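# Push the wrapped bar lengthways beneath the sealing arm

## Task

Push the film-wrapped bar across the table, without lifting it off, until its long axis lines up under the sealing arm and the sealing arm sits over the bar's centre line along its length.

## Robot and tools

Robot: two arms, left_arm and right_arm. Each ends in a five-finger hand: right_arm has a right hand, left_arm a mirrored left hand. The bases sit near left_arm (+0.014, +0.363, 0) m and right_arm (-0.053, -0.232, 0) m, both turned by only a tiny amount about z. A camera stand is fixed to the floor behind them.

Scene frame: origin at table height, halfway between the nominal bases; +z is up, +x points out over the table, and left_arm is on the +y side (image left/right does not match these names). Fixed cameras and the table use this frame. Each arm reports its hand pose, velocities and targets in its own base frame. Offsets in commands run along the axes of that arm's current Hand target.

Hand point: a spot 0.05 m in front of the palm and 0.15 m beyond the wrist flange, in line with the index finger. Its +z runs along the straightened fingers, +y out of the palm, +x across the palm away from the thumb on the right hand (toward the thumb on the left hand). Straight fingers reach 0.06-0.07 m past the point and lie 0.06 m behind it along -y. A wrist bracket on the little-finger side juts out and can strike objects. Arms track commands loosely; resting 1-3 cm (sometimes 5 cm) below or off the commanded pose is normal and does not mean contact.

Row layout (used by execute_actions and move): one flat list of 28 numbers covering both arms, each in [-1, 1]. Order: left_arm dx, dy, dz, rx, ry, rz; left hand thumb_turn, thumb_bend, index, middle, ring, little; left force_limit, speed; then the same 14 for right_arm. The six pose numbers are an offset, not a pose, measured from that arm's Hand target at the start of the action or move, along that target's axes. Scale: 1.0 equals 0.6 m for dx, dy, dz and 180 degrees for rx, ry, rz (a single rotation vector). Six zeros re-requests the current Hand target. Repeating an offset moves the arm again. Commanded orientation is clipped to within 40 degrees of the measured one each step.

Hand motors: -1 is open/straight, +1 closed/curled; thumb_turn +1 puts the thumb opposite the fingers. force_limit maps -1 to about 0 N and +1 to 10 N (15 N for the two thumb motors). speed rises from almost nothing at -1 to full at +0.48 and above. A hand's numbers are never 'no change': to keep a hand as is, resend the eight numbers of its last executed row; if none has run yet, send its hand_measured six values plus hand_force_limit and hand_speed. For this pushing task a closed fist or flat hand can serve as the pusher; the fingers need not grip.

execute_actions(actions, cameras): actions is a list of actions; each action is up to 15 rows, one per 1/30 s step, and a short action repeats its final row to fill 15 steps. Every row in an action is counted from that action's starting Hand target. An empty actions list returns all camera images. cameras picks images by name: cam_high, cam_low, cam_left_wrist, cam_right_wrist, or ["all"]; an unknown name voids the call.

move(target, speed, blend, blocking, cameras): drives each hand point in a straight line toward one row, or a list of up to 15 rows, all offsets counted from the same starting Hand targets. speed is top path speed in m/s, 0.002 to 4.3 (default 0.25); rotation is capped at twice that in rad/s. blend (m) rounds corners between listed targets; 0 stops at each. Paths take at least 0.5 s and are cut off after 10 s. Moves do not avoid obstacles or the other arm; keep paths away from an arm's own base. Faster moves strike harder, and aiming further past a contact presses harder. blocking=false returns early while the move continues. The result adds a move: line ending in done, off_target, moving, held or fault, plus any limits (paced = clipped pose, held = steps withheld).

wait(seconds 0-10): lets time pass with commands held. stop: brakes a running move. zoom_image(camera, region [x0, y0, x1, y1] pixels, at most 504 by 504): enlarges part of a camera's newest image (896x504). show_instructions: shows the task's reference pages. finished_scene(scene 1 optional): ends the scene permanently; the bar must stay in place unaided.

Results: end_effector_position (m) and end_effector_quat_wxyz per arm in its base frame, Hand target (the base for the next offsets), joint positions, velocities and torques, and per hand hand_measured, hand_stopped_by (moving, target, force, stalled, fault), hand_load_n, hand_force_limit, hand_speed. Calls with actions also list positions at some steps. A MOTOR HOT line warns of heating from holding, stretching or pushing against something unreachable; at 100 °C the arm drops and is out for 30-60 s or more.

Avoid: knocking the bar off the table (that fails the task), striking fixed or heavy objects hard, the two arms touching or pressing each other, a hand gripping the other hand's fingers, and long hard pushes. Push the bar slowly in short steps and check cameras between them; the bar may occasionally be nudged by outside pushes.

Each tool is called by a JSON object that holds its "api" and its "payload", one argument or row to a line.

Reference images:

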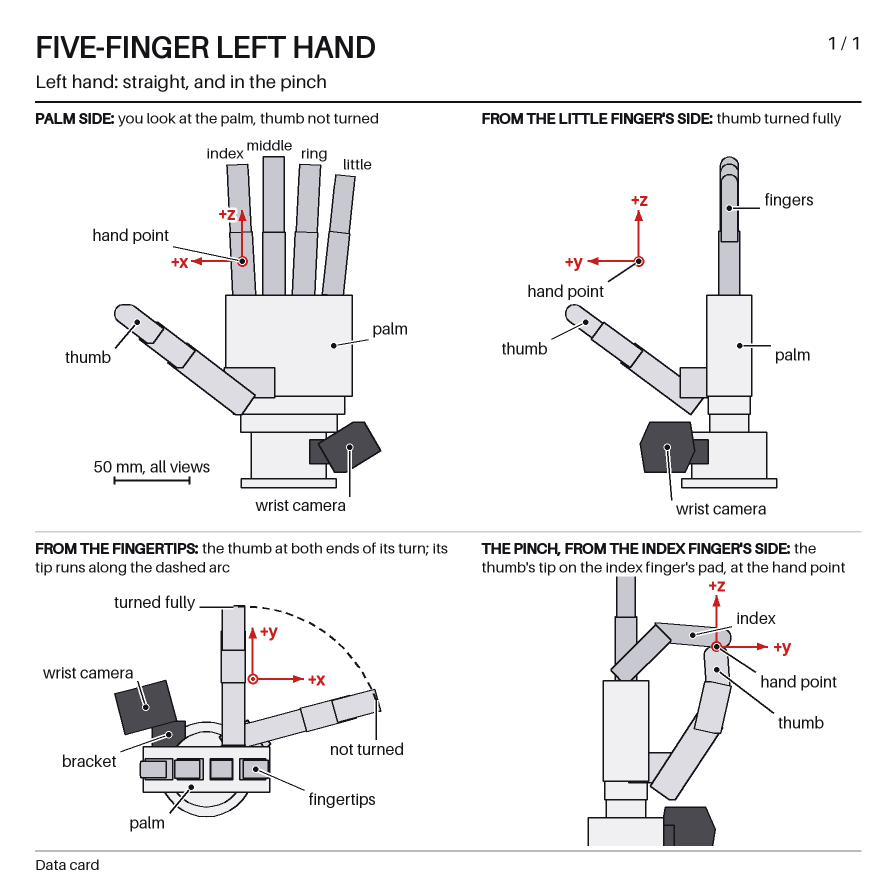

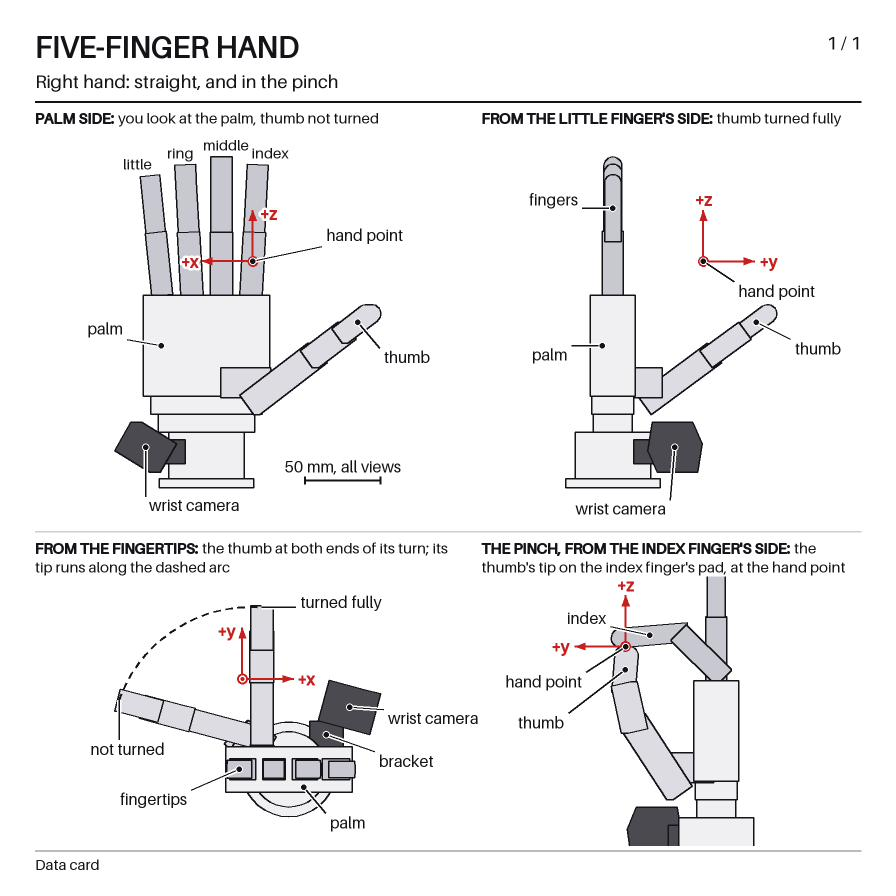

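## Session

{"api": "execute_actions", "payload": {
  "actions": []
}}

Scene clock: 0.00 s.
left_arm: end_effector_position=(+0.3608, -0.2316, +0.3106) hand_measured=(-1.000, -1.000, -1.000, -1.000, -1.000, -1.000) hand_load_n=(+0.0, +0.0, +0.0, +0.0, +0.0, +0.0) hand_stopped_by=(target, target, target, target, target, target) hand_force_limit=0.00 hand_speed=-0.80 end_effector_quat_wxyz=(+0.027, -0.287, +0.955, -0.071) | right_arm: end_effector_position=(+0.0726, -0.1230, +0.1227) hand_measured=(-1.000, -1.000, -1.000, -1.000, -1.000, -1.000) hand_load_n=(+0.0, +0.0, +0.0, +0.0, +0.0, +0.0) hand_stopped_by=(target, target, target, target, target, target) hand_force_limit=0.00 hand_speed=-0.80 end_effector_quat_wxyz=(-0.015, -0.495, +0.868, -0.032)
Joint positions: left_arm=[-0.54 1.554 1.751 -1.627 0.055 0.443] | right_arm=[-0.995 0.831 0.669 -1.347 0.033 -0.463]
Joint velocities: within noise
Joint torques (N m): no reading
Heat: left arm: hottest wrist roll 33 °C; right arm: hottest waist 36 °C.
Hand target: left_arm +0.3654, -0.2343, +0.3152; +0.032, -0.286, +0.955, -0.076 | right_arm +0.0758, -0.1280, +0.1284; -0.014, -0.495, +0.868, -0.040

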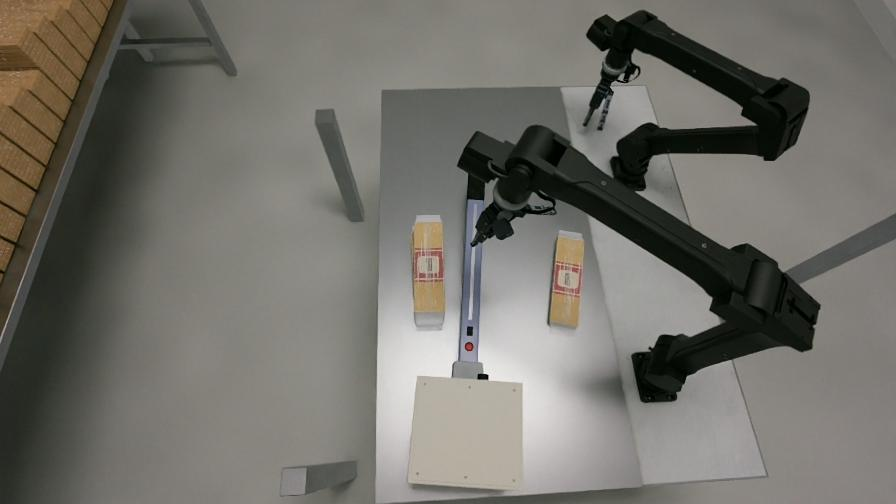

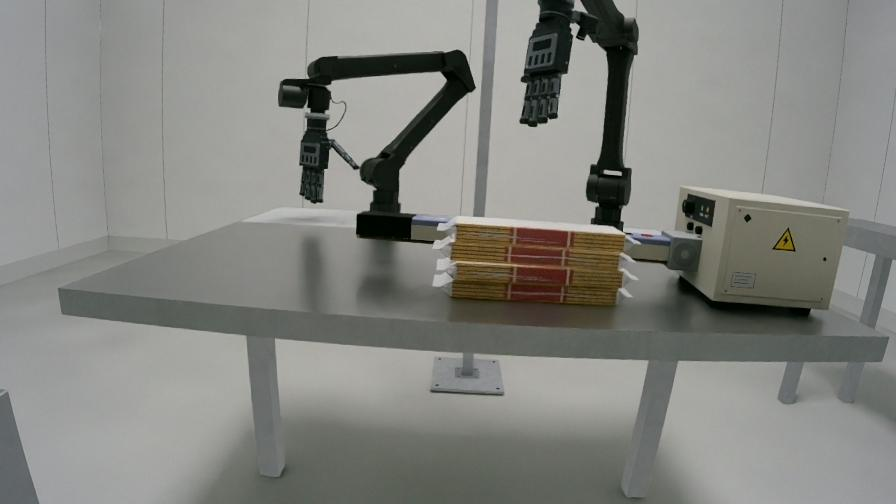

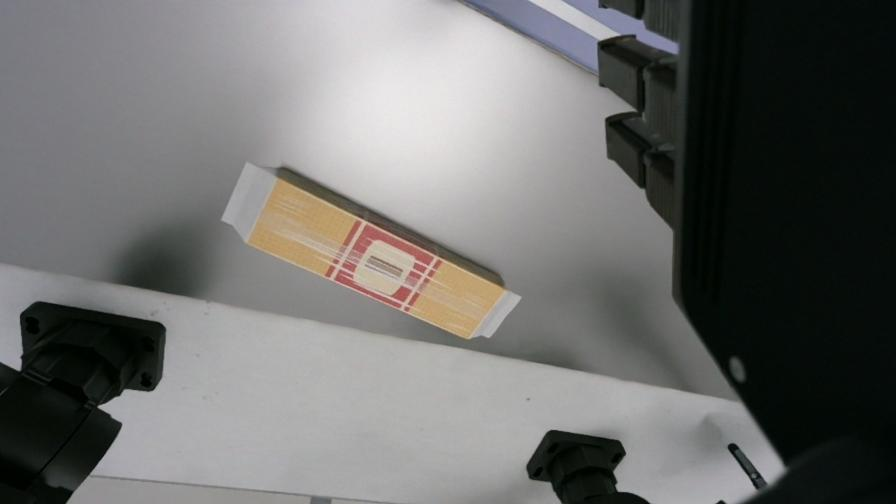

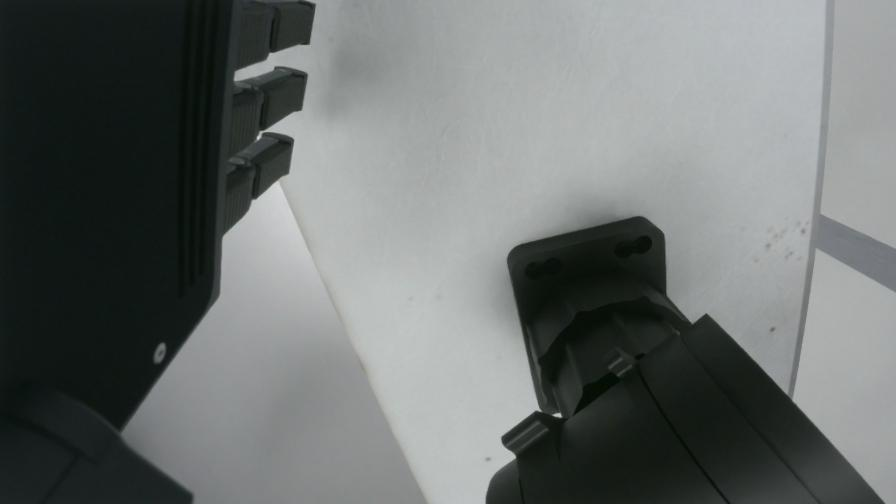

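{"api": "zoom_image", "payload": {
  "camera": "cam_high",
  "region": [370, 160, 640, 400]
}}

{"api": "zoom_image", "payload": {
  "camera": "cam_low",
  "region": [340, 170, 720, 340]
}}

{"api": "zoom_image", "payload": {
  "camera": "cam_left_wrist",
  "region": [200, 140, 560, 360]
}}

Scaled by 1.867 from the camera's 896x504 image, which has a finer 1280x720 frame.

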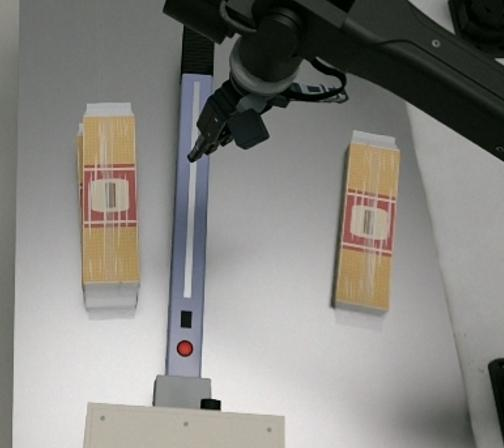

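Scaled by 1.326 from the camera's 896x504 image, which has a finer 1280x720 frame.

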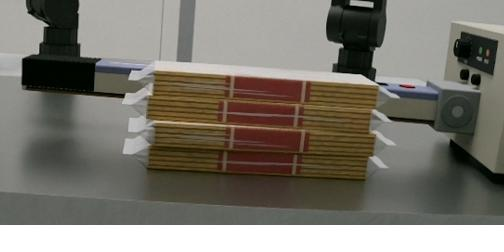

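Scaled by 1.400 from the camera's 896x504 image, which has a finer 1280x720 frame.

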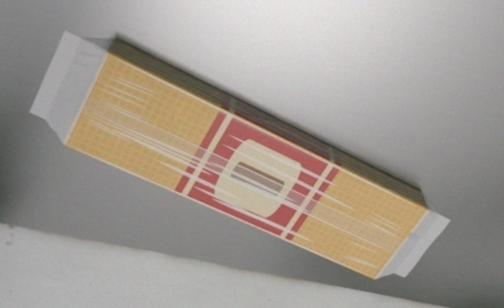

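{"api": "zoom_image", "payload": {
  "camera": "cam_low",
  "region": [340, 195, 460, 265]
}}

{"api": "zoom_image", "payload": {
  "camera": "cam_low",
  "region": [600, 210, 720, 280]
}}

{"api": "zoom_image", "payload": {
  "camera": "cam_high",
  "region": [430, 170, 520, 230]
}}

Scaled by 4.200 from the camera's 896x504 image, which has a finer 1280x720 frame.

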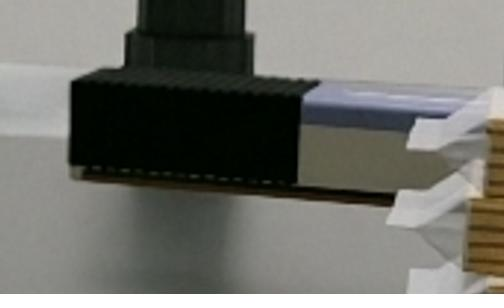

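Scaled by 4.200 from the camera's 896x504 image, which has a finer 1280x720 frame.

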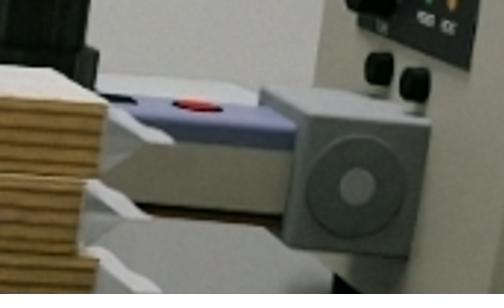

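Scaled by 5.600 from the camera's 896x504 image, which has a finer 1280x720 frame.

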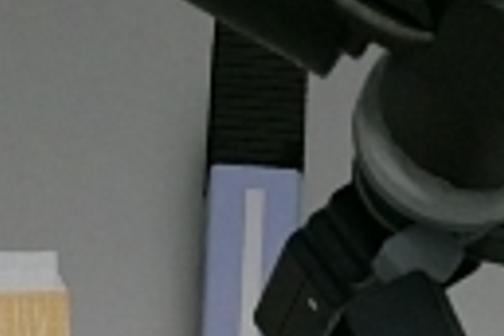

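{"api": "move", "payload": {
  "target": [0.497, 0.2948, 0.2045, 0.0267, -0.0538, -0.2736, -1, -1, -1, -1, -1, -1, 0, -0.8, 0, 0, 0, 0, 0, 0, -1, -1, -1, -1, -1, -1, 0, -0.8],
  "speed": 0.3,
  "cameras": ["cam_high", "cam_left_wrist"]
}}

Scene clock: 225.10 s.
left_arm: end_effector_position=(+0.0381, -0.2698, +0.1623) hand_measured=(-1.000, -1.000, -1.000, -1.000, -1.000, -1.000) hand_load_n=(+0.0, +0.0, +0.0, +0.0, +0.0, +0.0) hand_stopped_by=(target, target, target, target, target, target) hand_force_limit=0.00 hand_speed=-0.80 end_effector_quat_wxyz=(+0.083, -0.663, +0.736, -0.105) | right_arm: end_effector_position=(+0.0726, -0.1230, +0.1227) hand_measured=(-1.000, -1.000, -1.000, -1.000, -1.000, -1.000) hand_load_n=(+0.0, +0.0, +0.0, +0.0, +0.0, +0.0) hand_stopped_by=(target, target, target, target, target, target) hand_force_limit=0.00 hand_speed=-0.80 end_effector_quat_wxyz=(-0.015, -0.495, +0.868, -0.032)
Joint positions: left_arm=[-1.367 0.942 0.842 -1.371 -0.249 -1.25] | right_arm=[-0.995 0.831 0.669 -1.347 0.033 -0.463]
Joint torques (N m): left_arm=[-1.44 -3.6 9.88 0.2 -0.32 -0.08] | right_arm=[1.2 -0.44 8.58 0.51 0.03 0.16]
Heat: left arm: hottest elbow 34 °C; right arm: hottest elbow 42 °C.
Hand target: left_arm +0.0337, -0.2686, +0.1599; +0.087, -0.661, +0.739, -0.098 | right_arm +0.0758, -0.1280, +0.1284; -0.014, -0.495, +0.868, -0.040
Off the commanded pose: left_arm 0.005 m, 1 deg | right_arm 0.008 m, 1 deg.
move: done
camera_calibration:
cam_left_wrist: T_world_to_cam=[[0.918201, -0.318866, 0.235013, -0.160539], [-0.394583, -0.788405, 0.471935, -0.27717], [0.0348018, -0.526063, -0.849733, 0.108651], [0, 0, 0, 1]] pos_world=[0.0342591, -0.212555, 0.260859]
Images, in order (width x height): cam_high 896x504, cam_left_wrist 896x504.

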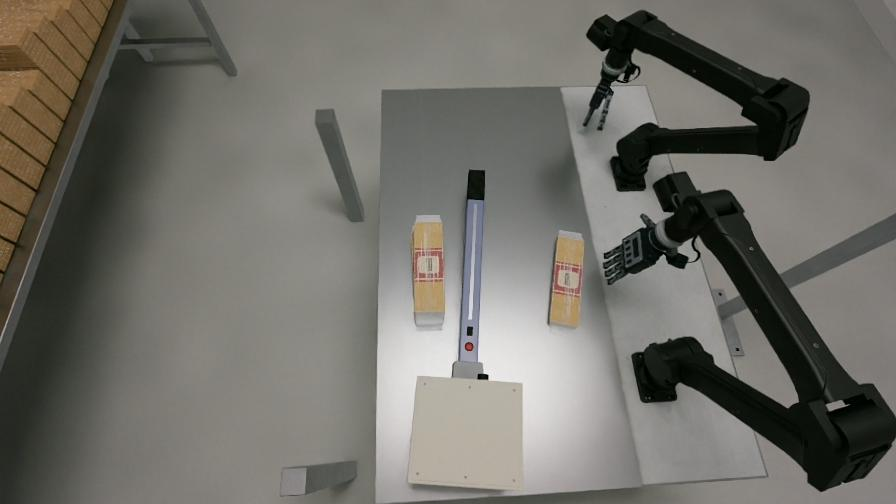

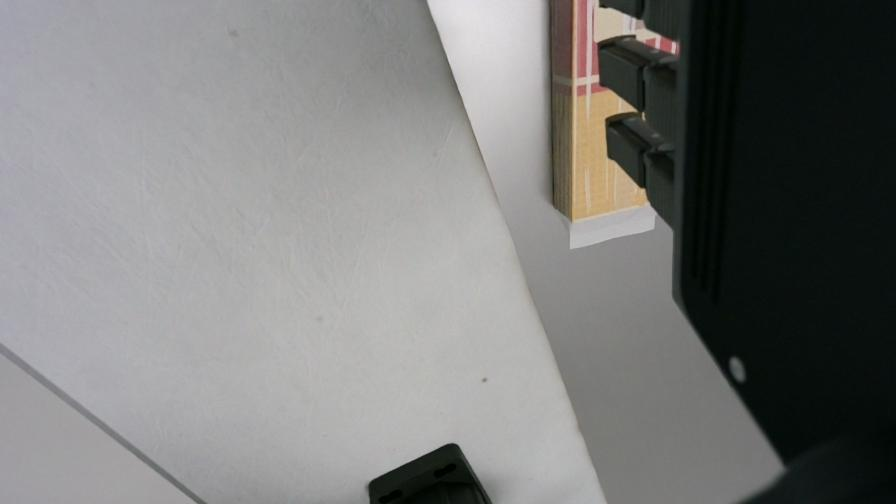

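{"api": "zoom_image", "payload": {
  "camera": "cam_high",
  "region": [530, 190, 730, 340]
}}

Scaled by 2.520 from the camera's 896x504 image, which has a finer 1280x720 frame.

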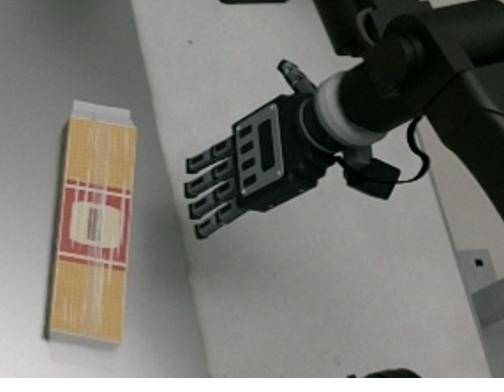

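{"api": "move", "payload": {
  "target": [0, 0.028, 0.1047, 0, 0, 0, -1, -1, -1, -1, -1, -1, 0, -0.8, 0, 0, 0, 0, 0, 0, -1, -1, -1, -1, -1, -1, 0, -0.8],
  "speed": 0.15,
  "cameras": ["cam_high", "cam_left_wrist"]
}}

Scene clock: 241.73 s.
left_arm: end_effector_position=(+0.0376, -0.2670, +0.1001) hand_measured=(-1.000, -1.000, -1.000, -1.000, -1.000, -1.000) hand_load_n=(+0.0, +0.0, +0.0, +0.0, +0.0, +0.0) hand_stopped_by=(target, target, target, target, target, target) hand_force_limit=0.00 hand_speed=-0.80 end_effector_quat_wxyz=(+0.087, -0.663, +0.737, -0.098) | right_arm: end_effector_position=(+0.0726, -0.1230, +0.1227) hand_measured=(-1.000, -1.000, -1.000, -1.000, -1.000, -1.000) hand_load_n=(+0.0, +0.0, +0.0, +0.0, +0.0, +0.0) hand_stopped_by=(target, target, target, target, target, target) hand_force_limit=0.00 hand_speed=-0.80 end_effector_quat_wxyz=(-0.015, -0.495, +0.868, -0.032)
Joint positions: left_arm=[-1.367 0.984 0.701 -1.204 -0.249 -1.251] | right_arm=[-0.995 0.831 0.669 -1.347 0.033 -0.463]
Joint torques (N m): left_arm=[-1.55 -3.66 8.77 1.03 -0.29 -0.06] | right_arm=[1.14 -0.56 8.57 0.46 0.04 0.16]
Heat: left arm: hottest elbow 34 °C; right arm: hottest elbow 42 °C.
Hand target: left_arm +0.0337, -0.2687, +0.0949; +0.087, -0.661, +0.739, -0.098 | right_arm +0.0758, -0.1280, +0.1284; -0.014, -0.495, +0.868, -0.040
Off the commanded pose: left_arm 0.007 m, 0 deg | right_arm 0.008 m, 1 deg.
move: done
camera_calibration:
cam_left_wrist: T_world_to_cam=[[0.919149, -0.321651, 0.227389, -0.144668], [-0.392542, -0.796009, 0.46074, -0.246813], [0.0328058, -0.512748, -0.857912, 0.0616847], [0, 0, 0, 1]] pos_world=[0.0340633, -0.211369, 0.199533]
Images, in order (width x height): cam_high 896x504, cam_left_wrist 896x504.

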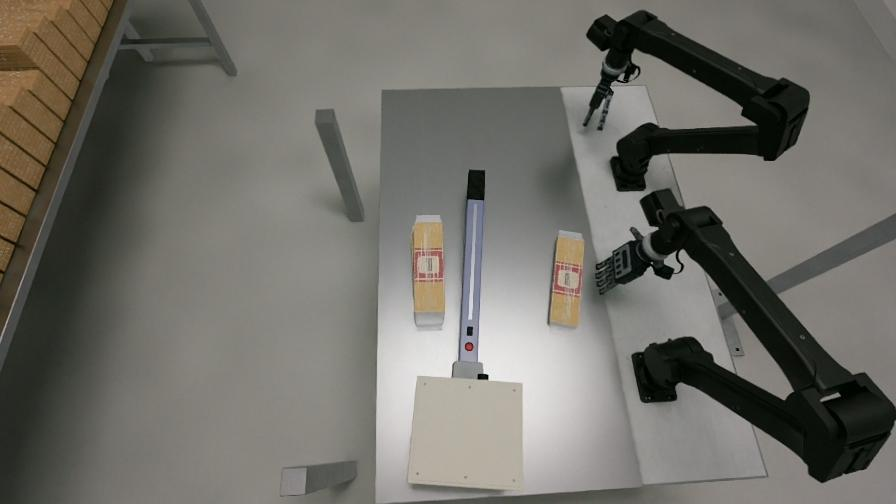

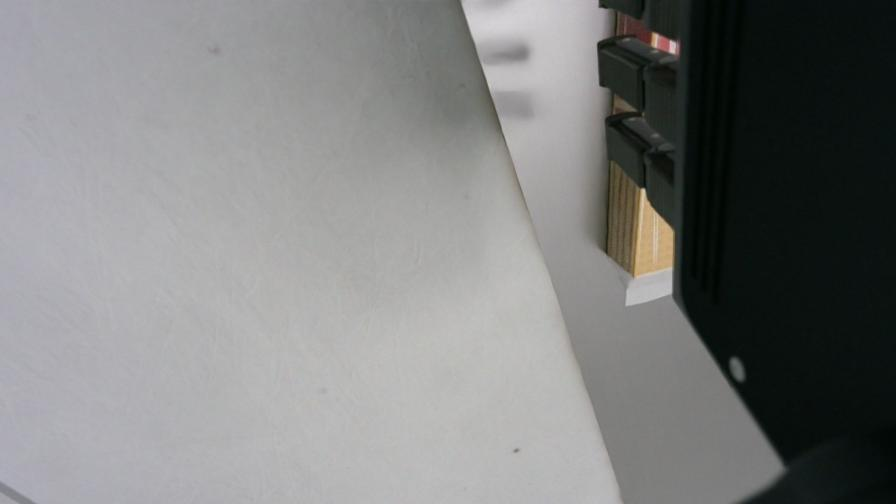

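{"api": "move", "payload": {
  "target": [0, 0.0129, 0.0483, 0, 0, 0, -1, -1, -1, -1, -1, -1, 0, -0.8, 0, 0, 0, 0, 0, 0, -1, -1, -1, -1, -1, -1, 0, -0.8],
  "speed": 0.08,
  "cameras": ["cam_high", "cam_left_wrist"]
}}

Scene clock: 259.50 s.
left_arm: end_effector_position=(+0.0377, -0.2679, +0.0703) hand_measured=(-1.000, -1.000, -1.000, -1.000, -1.000, -1.000) hand_load_n=(+0.0, +0.0, +0.0, +0.0, +0.0, +0.0) hand_stopped_by=(target, target, target, target, target, target) hand_force_limit=0.00 hand_speed=-0.80 end_effector_quat_wxyz=(+0.086, -0.663, +0.737, -0.098) | right_arm: end_effector_position=(+0.0726, -0.1230, +0.1227) hand_measured=(-1.000, -1.000, -1.000, -1.000, -1.000, -1.000) hand_load_n=(+0.0, +0.0, +0.0, +0.0, +0.0, +0.0) hand_stopped_by=(target, target, target, target, target, target) hand_force_limit=0.00 hand_speed=-0.80 end_effector_quat_wxyz=(-0.015, -0.495, +0.868, -0.032)
Joint positions: left_arm=[-1.367 1.02 0.64 -1.106 -0.249 -1.251] | right_arm=[-0.995 0.831 0.669 -1.347 0.033 -0.463]
Joint torques (N m): left_arm=[-1.61 -3.96 8.32 1.03 -0.3 -0.08] | right_arm=[1.26 -0.5 8.59 0.5 0.03 0.16]
Heat: left arm: hottest elbow 34 °C; right arm: hottest elbow 42 °C.
Hand target: left_arm +0.0338, -0.2687, +0.0648; +0.087, -0.661, +0.739, -0.098 | right_arm +0.0758, -0.1280, +0.1284; -0.014, -0.495, +0.868, -0.040
Off the commanded pose: left_arm 0.007 m, 0 deg | right_arm 0.008 m, 1 deg.
move: done
camera_calibration:
cam_left_wrist: T_world_to_cam=[[0.919088, -0.321422, 0.22796, -0.138255], [-0.392668, -0.795506, 0.4615, -0.233619], [0.033007, -0.513672, -0.857352, 0.035461], [0, 0, 0, 1]] pos_world=[0.0341631, -0.212068, 0.169734]
Images, in order (width x height): cam_high 896x504, cam_left_wrist 896x504.

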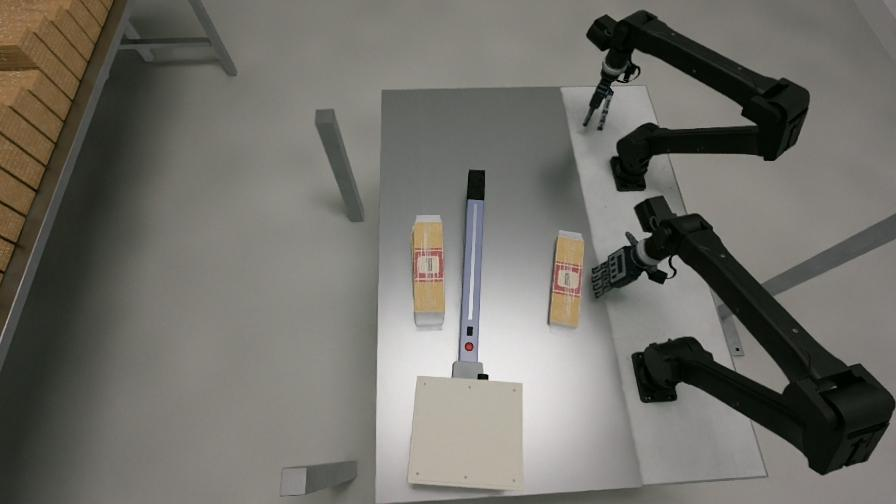

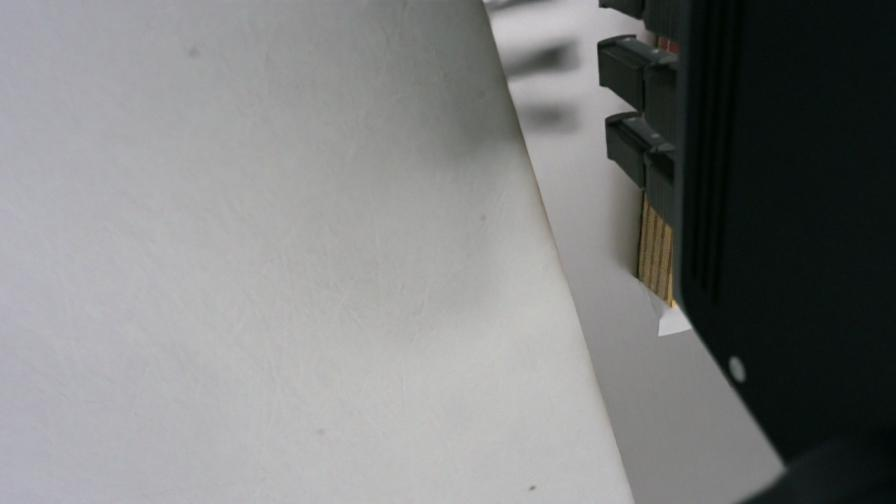

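{"api": "move", "payload": {
  "target": [0, -0.0775, 0.0328, 0, 0, 0, -1, -1, -1, -1, -1, -1, 0, -0.8, 0, 0, 0, 0, 0, 0, -1, -1, -1, -1, -1, -1, 0, -0.8],
  "speed": 0.06,
  "cameras": ["cam_high", "cam_left_wrist"]
}}

Scene clock: 269.83 s.
left_arm: end_effector_position=(+0.0766, -0.2687, +0.0567) hand_measured=(-1.000, -1.000, -1.000, -1.000, -1.000, -1.000) hand_load_n=(+0.0, +0.0, +0.0, -0.5, +0.0, +0.0) hand_stopped_by=(target, target, target, target, target, target) hand_force_limit=0.00 hand_speed=-0.80 end_effector_quat_wxyz=(+0.089, -0.659, +0.741, -0.092) | right_arm: end_effector_position=(+0.0726, -0.1230, +0.1227) hand_measured=(-1.000, -1.000, -1.000, -1.000, -1.000, -1.000) hand_load_n=(+0.0, +0.0, +0.0, +0.0, +0.0, +0.0) hand_stopped_by=(target, target, target, target, target, target) hand_force_limit=0.00 hand_speed=-0.80 end_effector_quat_wxyz=(-0.015, -0.495, +0.868, -0.032)
Joint positions: left_arm=[-1.217 1.08 0.64 -1.021 -0.233 -1.087] | right_arm=[-0.995 0.831 0.669 -1.347 0.033 -0.463]
Joint torques (N m): left_arm=[0.85 -4.54 9.78 1.16 -0.18 0.17] | right_arm=[1.14 -0.62 8.55 0.5 0.04 0.16]
Heat: left arm: hottest elbow 33 °C; right arm: hottest elbow 42 °C.
Hand target: left_arm +0.0835, -0.2741, +0.0579; +0.087, -0.661, +0.739, -0.097 | right_arm +0.0758, -0.1280, +0.1284; -0.014, -0.495, +0.868, -0.040
Off the commanded pose: left_arm 0.009 m, 1 deg | right_arm 0.008 m, 1 deg.
move: done
camera_calibration:
cam_left_wrist: T_world_to_cam=[[0.916695, -0.333811, 0.219636, -0.173841], [-0.398848, -0.797792, 0.45216, -0.212288], [0.0242882, -0.502094, -0.864472, 0.0263047], [0, 0, 0, 1]] pos_world=[0.0740499, -0.214185, 0.15691]
Images, in order (width x height): cam_high 896x504, cam_left_wrist 896x504.

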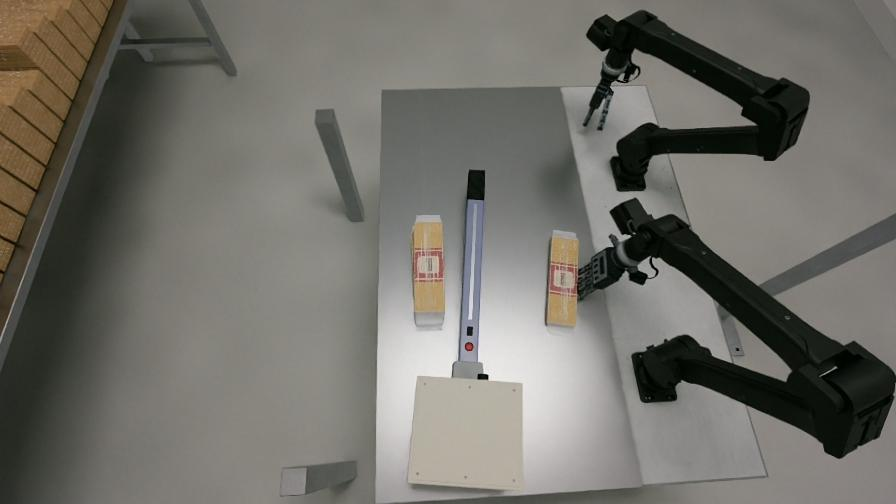

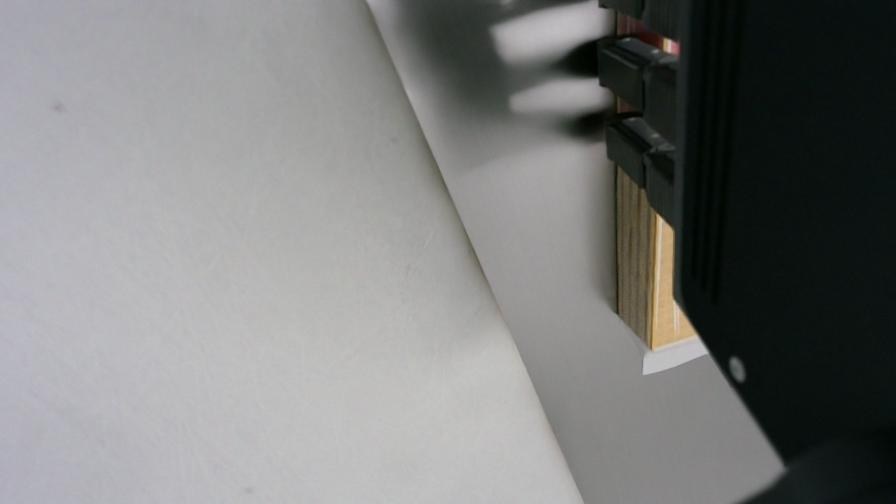

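{"api": "zoom_image", "payload": {
  "camera": "cam_high",
  "region": [450, 210, 650, 350]
}}

Scaled by 2.520 from the camera's 896x504 image, which has a finer 1280x720 frame.

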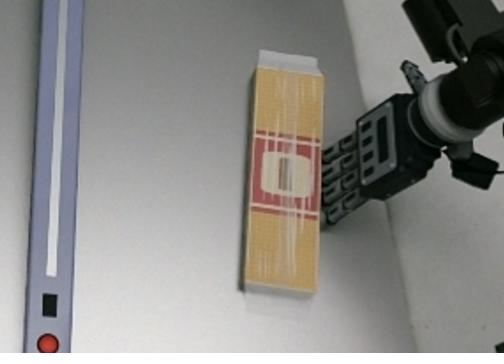

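{"api": "move", "payload": {
  "target": [0, -0.1645, 0.0303, 0, 0, 0, -1, -1, -1, -1, -1, -1, 0, -0.8, 0, 0, 0, 0, 0, 0, -1, -1, -1, -1, -1, -1, 0, -0.8],
  "speed": 0.08,
  "cameras": ["cam_high", "cam_left_wrist"]
}}

{"api": "zoom_image", "payload": {
  "camera": "cam_high",
  "region": [410, 170, 650, 390]
}}

Scene clock: 295.23 s.
left_arm: end_effector_position=(+0.1634, -0.2672, +0.0527) hand_measured=(-1.000, -1.000, -1.000, -1.000, -1.000, -1.000) hand_load_n=(+0.0, +0.0, +0.0, -0.5, +0.0, +0.5) hand_stopped_by=(target, target, target, target, target, target) hand_force_limit=0.00 hand_speed=-0.80 end_effector_quat_wxyz=(+0.090, -0.659, +0.743, -0.074) | right_arm: end_effector_position=(+0.0726, -0.1230, +0.1227) hand_measured=(-1.000, -1.000, -1.000, -1.000, -1.000, -1.000) hand_load_n=(+0.0, +0.0, +0.0, +0.0, +0.0, +0.5) hand_stopped_by=(target, target, target, target, target, target) hand_force_limit=0.00 hand_speed=-0.80 end_effector_quat_wxyz=(-0.015, -0.495, +0.868, -0.032)
Joint positions: left_arm=[-0.936 1.226 0.736 -0.947 -0.192 -0.804] | right_arm=[-0.995 0.831 0.669 -1.347 0.033 -0.463]
Joint torques (N m): left_arm=[0.67 -6.01 12.96 1.24 -0.09 0.16] | right_arm=[1.32 -0.5 8.57 0.49 0.03 0.15]
Heat: left arm: hottest elbow 33 °C; right arm: hottest elbow 43 °C.
Hand target: left_arm +0.1829, -0.2852, +0.0660; +0.087, -0.661, +0.739, -0.098 | right_arm +0.0758, -0.1280, +0.1284; -0.014, -0.495, +0.868, -0.040
Off the commanded pose: left_arm 0.030 m, 3 deg | right_arm 0.008 m, 1 deg.
move: off_target (left_arm)
camera_calibration:
cam_left_wrist: T_world_to_cam=[[0.921863, -0.338661, 0.188352, -0.252533], [-0.387491, -0.811017, 0.438296, -0.179331], [0.00432331, -0.477034, -0.878874, 0.0321859], [0, 0, 0, 1]] pos_world=[0.163173, -0.21561, 0.154453]
Images, in order (width x height): cam_high 896x504, cam_left_wrist 896x504.

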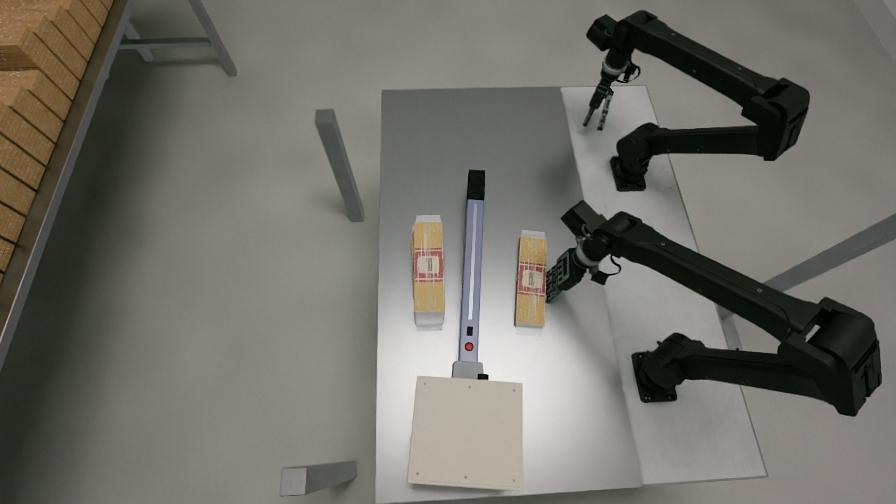

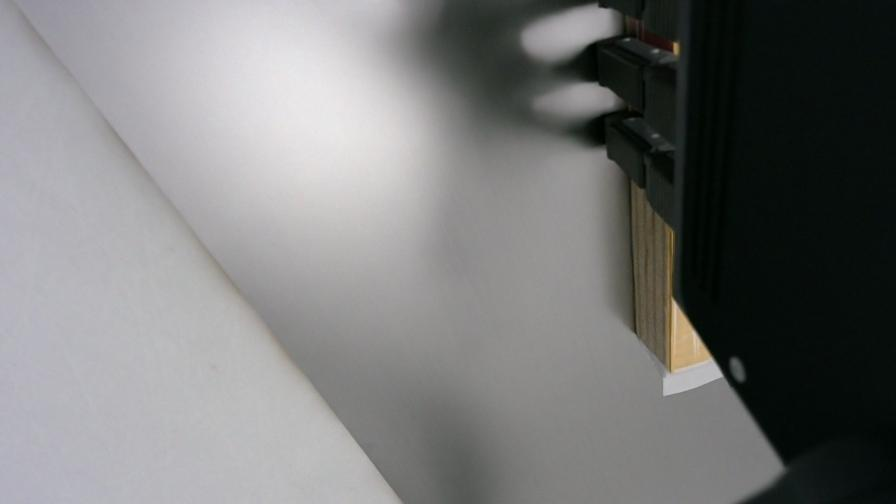

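Scaled by 2.100 from the camera's 896x504 image, which has a finer 1280x720 frame.

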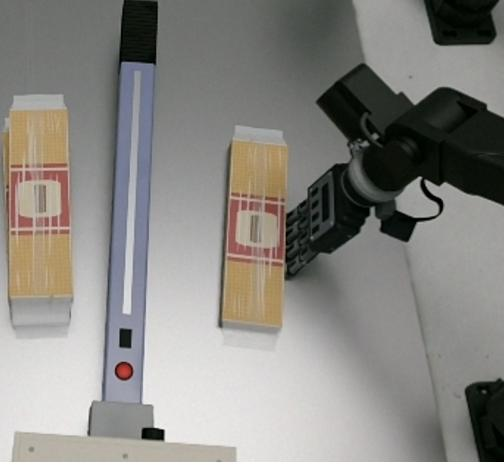

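{"api": "move", "payload": {
  "target": [0.032, -0.1303, 0.0142, 0, 0, 0, -1, -1, -1, -1, -1, -1, 0, -0.8, 0, 0, 0, 0, 0, 0, -1, -1, -1, -1, -1, -1, 0, -0.8],
  "speed": 0.08,
  "cameras": ["cam_high", "cam_left_wrist"]
}}

{"api": "zoom_image", "payload": {
  "camera": "cam_high",
  "region": [410, 170, 650, 390]
}}

Scene clock: 328.57 s.
left_arm: end_effector_position=(+0.2360, -0.2980, +0.0658) hand_measured=(-1.000, -1.000, -1.000, -1.000, -1.000, -1.000) hand_load_n=(+0.0, +0.0, +0.0, +0.0, -0.5, +0.0) hand_stopped_by=(target, target, target, target, target, target) hand_force_limit=0.00 hand_speed=-0.80 end_effector_quat_wxyz=(+0.087, -0.660, +0.742, -0.075) | right_arm: end_effector_position=(+0.0726, -0.1230, +0.1227) hand_measured=(-1.000, -1.000, -1.000, -1.000, -1.000, -1.000) hand_load_n=(+0.0, +0.0, +0.0, +0.0, +0.0, +0.0) hand_stopped_by=(target, target, target, target, target, target) hand_force_limit=0.00 hand_speed=-0.80 end_effector_quat_wxyz=(-0.015, -0.495, +0.868, -0.032)
Joint positions: left_arm=[-0.825 1.394 0.925 -0.947 -0.17 -0.695] | right_arm=[-0.995 0.831 0.669 -1.347 0.033 -0.463]
Joint torques (N m): left_arm=[0.62 -8.53 13.22 1.31 -0.11 0.18] | right_arm=[1.2 -0.5 8.55 0.47 0.02 0.16]
Heat: left arm: hottest elbow 35 °C; right arm: hottest elbow 43 °C.
Hand target: left_arm +0.2581, -0.3130, +0.0781; +0.087, -0.661, +0.739, -0.098 | right_arm +0.0758, -0.1280, +0.1284; -0.014, -0.495, +0.868, -0.040
Off the commanded pose: left_arm 0.029 m, 3 deg | right_arm 0.008 m, 1 deg.
move: off_target (left_arm)
camera_calibration:
cam_left_wrist: T_world_to_cam=[[0.923126, -0.336062, 0.186816, -0.331724], [-0.384492, -0.809147, 0.44435, -0.182563], [0.00183232, -0.48202, -0.876158, 0.0275839], [0, 0, 0, 1]] pos_world=[0.235979, -0.245904, 0.167261]
Images, in order (width x height): cam_high 896x504, cam_left_wrist 896x504.

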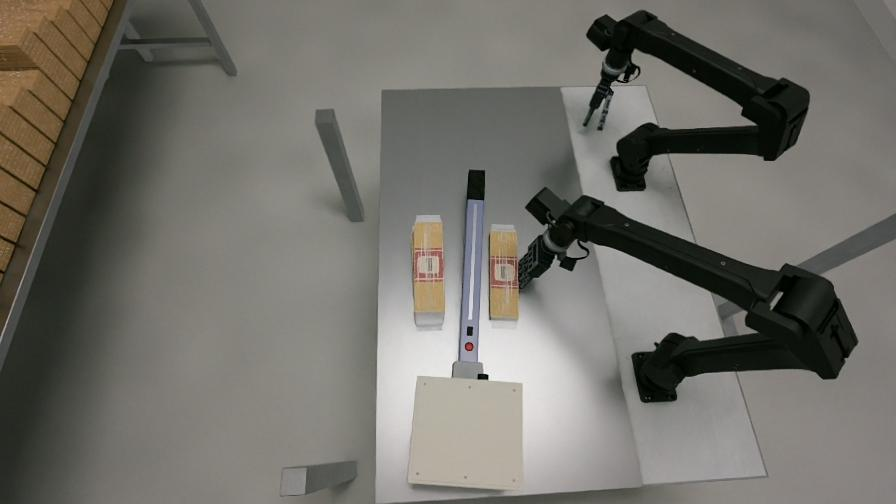

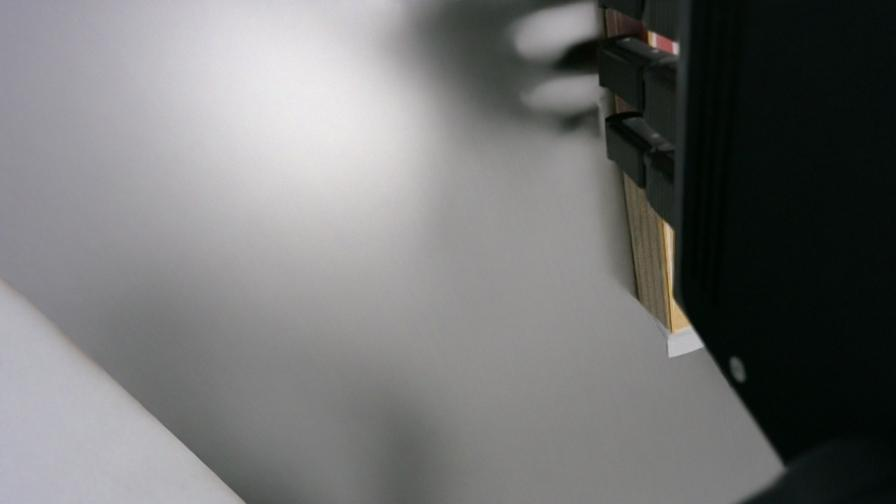

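Scaled by 2.100 from the camera's 896x504 image, which has a finer 1280x720 frame.

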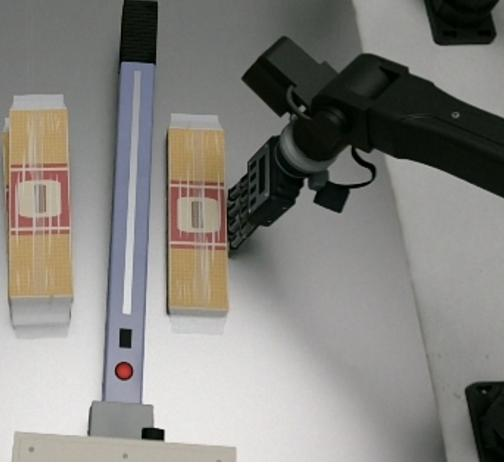

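{"api": "move", "payload": {
  "target": [0.0005, -0.0885, 0.0237, 0, 0.0029, 0.0107, -1, -1, -1, -1, -1, -1, 0, -0.8, 0, 0, 0, 0, 0, 0, -1, -1, -1, -1, -1, -1, 0, -0.8],
  "speed": 0.08,
  "cameras": ["cam_high", "cam_left_wrist"]
}}

{"api": "zoom_image", "payload": {
  "camera": "cam_high",
  "region": [410, 180, 570, 370]
}}

Scene clock: 354.13 s.
left_arm: end_effector_position=(+0.2891, -0.3063, +0.0668) hand_measured=(-1.000, -1.000, -1.000, -1.000, -1.000, -1.000) hand_load_n=(+0.0, +0.0, +0.0, +0.0, -0.5, +0.0) hand_stopped_by=(target, target, target, target, target, target) hand_force_limit=0.00 hand_speed=-0.80 end_effector_quat_wxyz=(+0.083, -0.648, +0.753, -0.077) | right_arm: end_effector_position=(+0.0726, -0.1230, +0.1227) hand_measured=(-1.000, -1.000, -1.000, -1.000, -1.000, -1.000) hand_load_n=(+0.0, +0.0, +0.0, +0.5, +0.0, +0.0) hand_stopped_by=(target, target, target, target, target, target) hand_force_limit=0.00 hand_speed=-0.80 end_effector_quat_wxyz=(-0.015, -0.495, +0.868, -0.032)
Joint positions: left_arm=[-0.742 1.502 1.042 -0.937 -0.146 -0.579] | right_arm=[-0.995 0.831 0.669 -1.347 0.033 -0.463]
Joint torques (N m): left_arm=[0.5 -10.05 13.37 1.22 -0.07 0.15] | right_arm=[1.38 -0.44 8.55 0.49 0.04 0.16]
Heat: left arm: hottest elbow 40 °C; right arm: hottest elbow 43 °C.
Hand target: left_arm +0.3127, -0.3193, +0.0781; +0.085, -0.648, +0.750, -0.099 | right_arm +0.0758, -0.1280, +0.1284; -0.014, -0.495, +0.868, -0.040
Off the commanded pose: left_arm 0.029 m, 3 deg | right_arm 0.008 m, 1 deg.
move: off_target (left_arm)
camera_calibration:
cam_left_wrist: T_world_to_cam=[[0.91202, -0.365993, 0.185116, -0.389589], [-0.409774, -0.793909, 0.449214, -0.157621], [-0.0174443, -0.485548, -0.874036, 0.0286514], [0, 0, 0, 1]] pos_world=[0.291224, -0.253812, 0.167967]
Images, in order (width x height): cam_high 896x504, cam_left_wrist 896x504.

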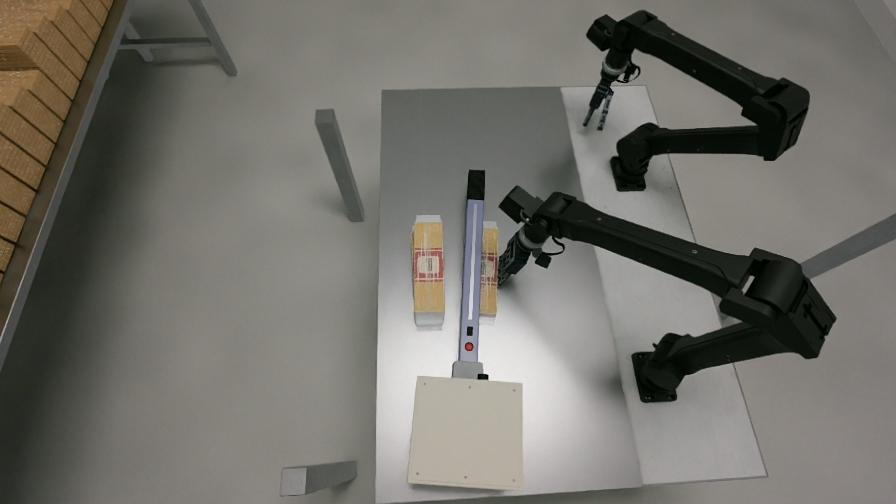

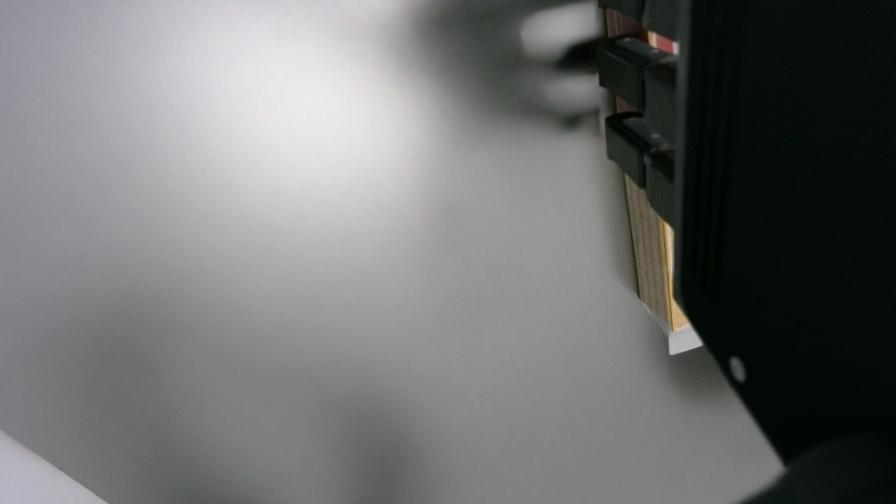

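Scaled by 2.653 from the camera's 896x504 image, which has a finer 1280x720 frame.

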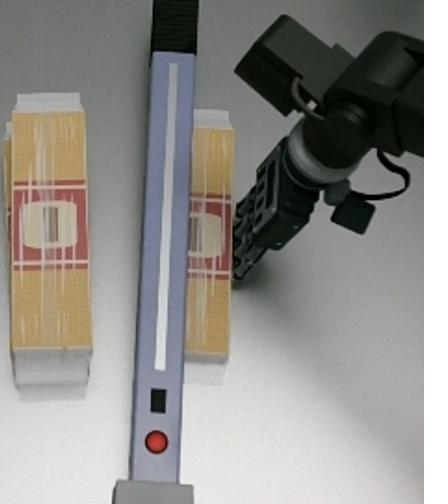

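{"api": "move", "payload": {
  "target": [-0.0014, -0.0495, 0.0165, 0, 0, 0, -1, -1, -1, -1, -1, -1, 0, -0.8, 0, 0, 0, 0, 0, 0, -1, -1, -1, -1, -1, -1, 0, -0.8],
  "speed": 0.06,
  "cameras": ["cam_high", "cam_left_wrist"]
}}

{"api": "zoom_image", "payload": {
  "camera": "cam_high",
  "region": [410, 180, 570, 370]
}}

Scene clock: 371.73 s.
left_arm: end_effector_position=(+0.3197, -0.3122, +0.0666) hand_measured=(-1.000, -1.000, -1.000, -1.000, -1.000, -1.000) hand_load_n=(+0.0, +0.0, +0.0, -0.5, +0.0, +0.0) hand_stopped_by=(target, target, target, target, target, target) hand_force_limit=0.00 hand_speed=-0.80 end_effector_quat_wxyz=(+0.082, -0.647, +0.754, -0.078) | right_arm: end_effector_position=(+0.0726, -0.1230, +0.1227) hand_measured=(-1.000, -1.000, -1.000, -1.000, -1.000, -1.000) hand_load_n=(+0.0, +0.0, +0.0, +0.5, +0.0, +0.0) hand_stopped_by=(target, target, target, target, target, target) hand_force_limit=0.00 hand_speed=-0.80 end_effector_quat_wxyz=(-0.015, -0.495, +0.868, -0.032)
Joint positions: left_arm=[-0.704 1.566 1.114 -0.937 -0.136 -0.54] | right_arm=[-0.995 0.831 0.669 -1.347 0.033 -0.463]
Joint torques (N m): left_arm=[0.73 -10.7 13.24 1.33 -0.09 0.16] | right_arm=[1.44 -0.5 8.61 0.44 0.05 0.17]
Heat: left arm: hottest elbow 41 °C; right arm: hottest elbow 43 °C.
Hand target: left_arm +0.3438, -0.3231, +0.0763; +0.085, -0.648, +0.750, -0.099 | right_arm +0.0758, -0.1280, +0.1284; -0.014, -0.495, +0.868, -0.040
Off the commanded pose: left_arm 0.028 m, 2 deg | right_arm 0.008 m, 1 deg.
move: off_target (left_arm)
camera_calibration:
cam_left_wrist: T_world_to_cam=[[0.911196, -0.366835, 0.187492, -0.419784], [-0.411607, -0.791475, 0.451827, -0.148488], [-0.0173511, -0.488876, -0.872181, 0.0249686], [0, 0, 0, 1]] pos_world=[0.321821, -0.259309, 0.167574]
Images, in order (width x height): cam_high 896x504, cam_left_wrist 896x504.

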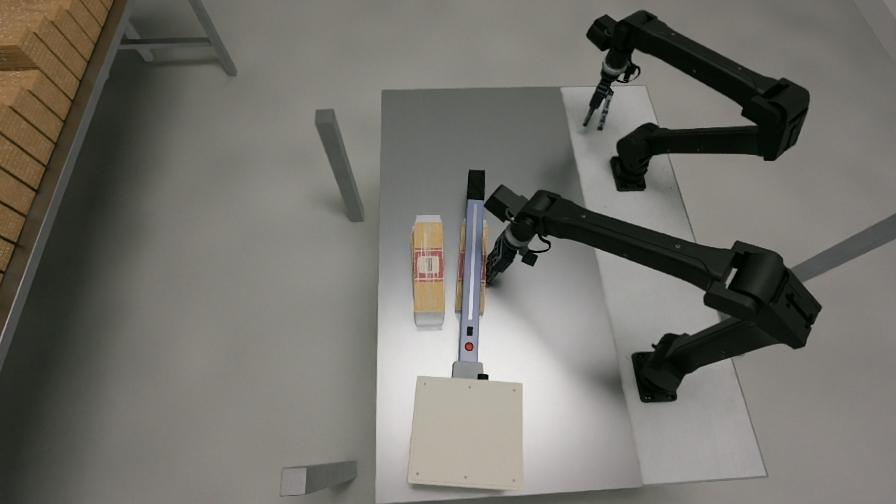

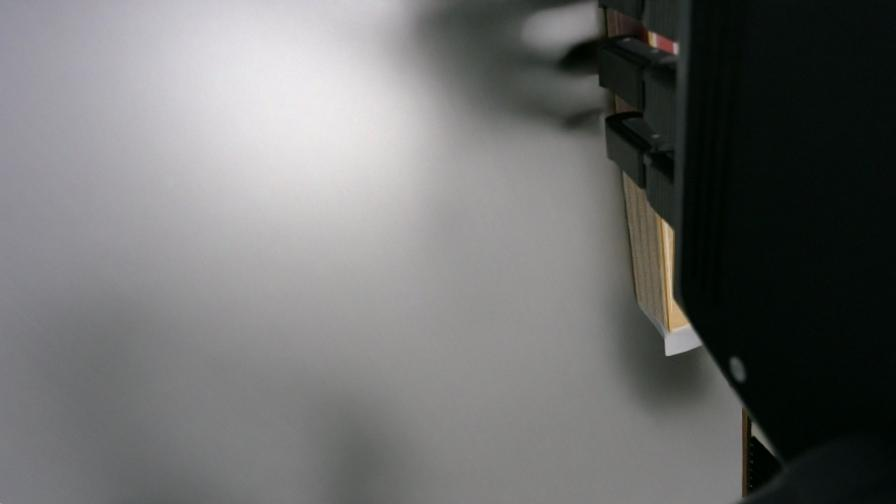

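Scaled by 2.653 from the camera's 896x504 image, which has a finer 1280x720 frame.

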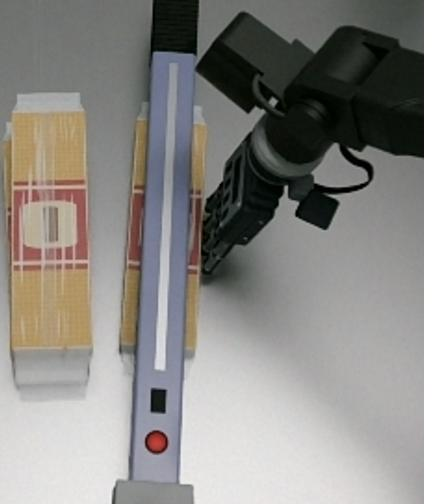

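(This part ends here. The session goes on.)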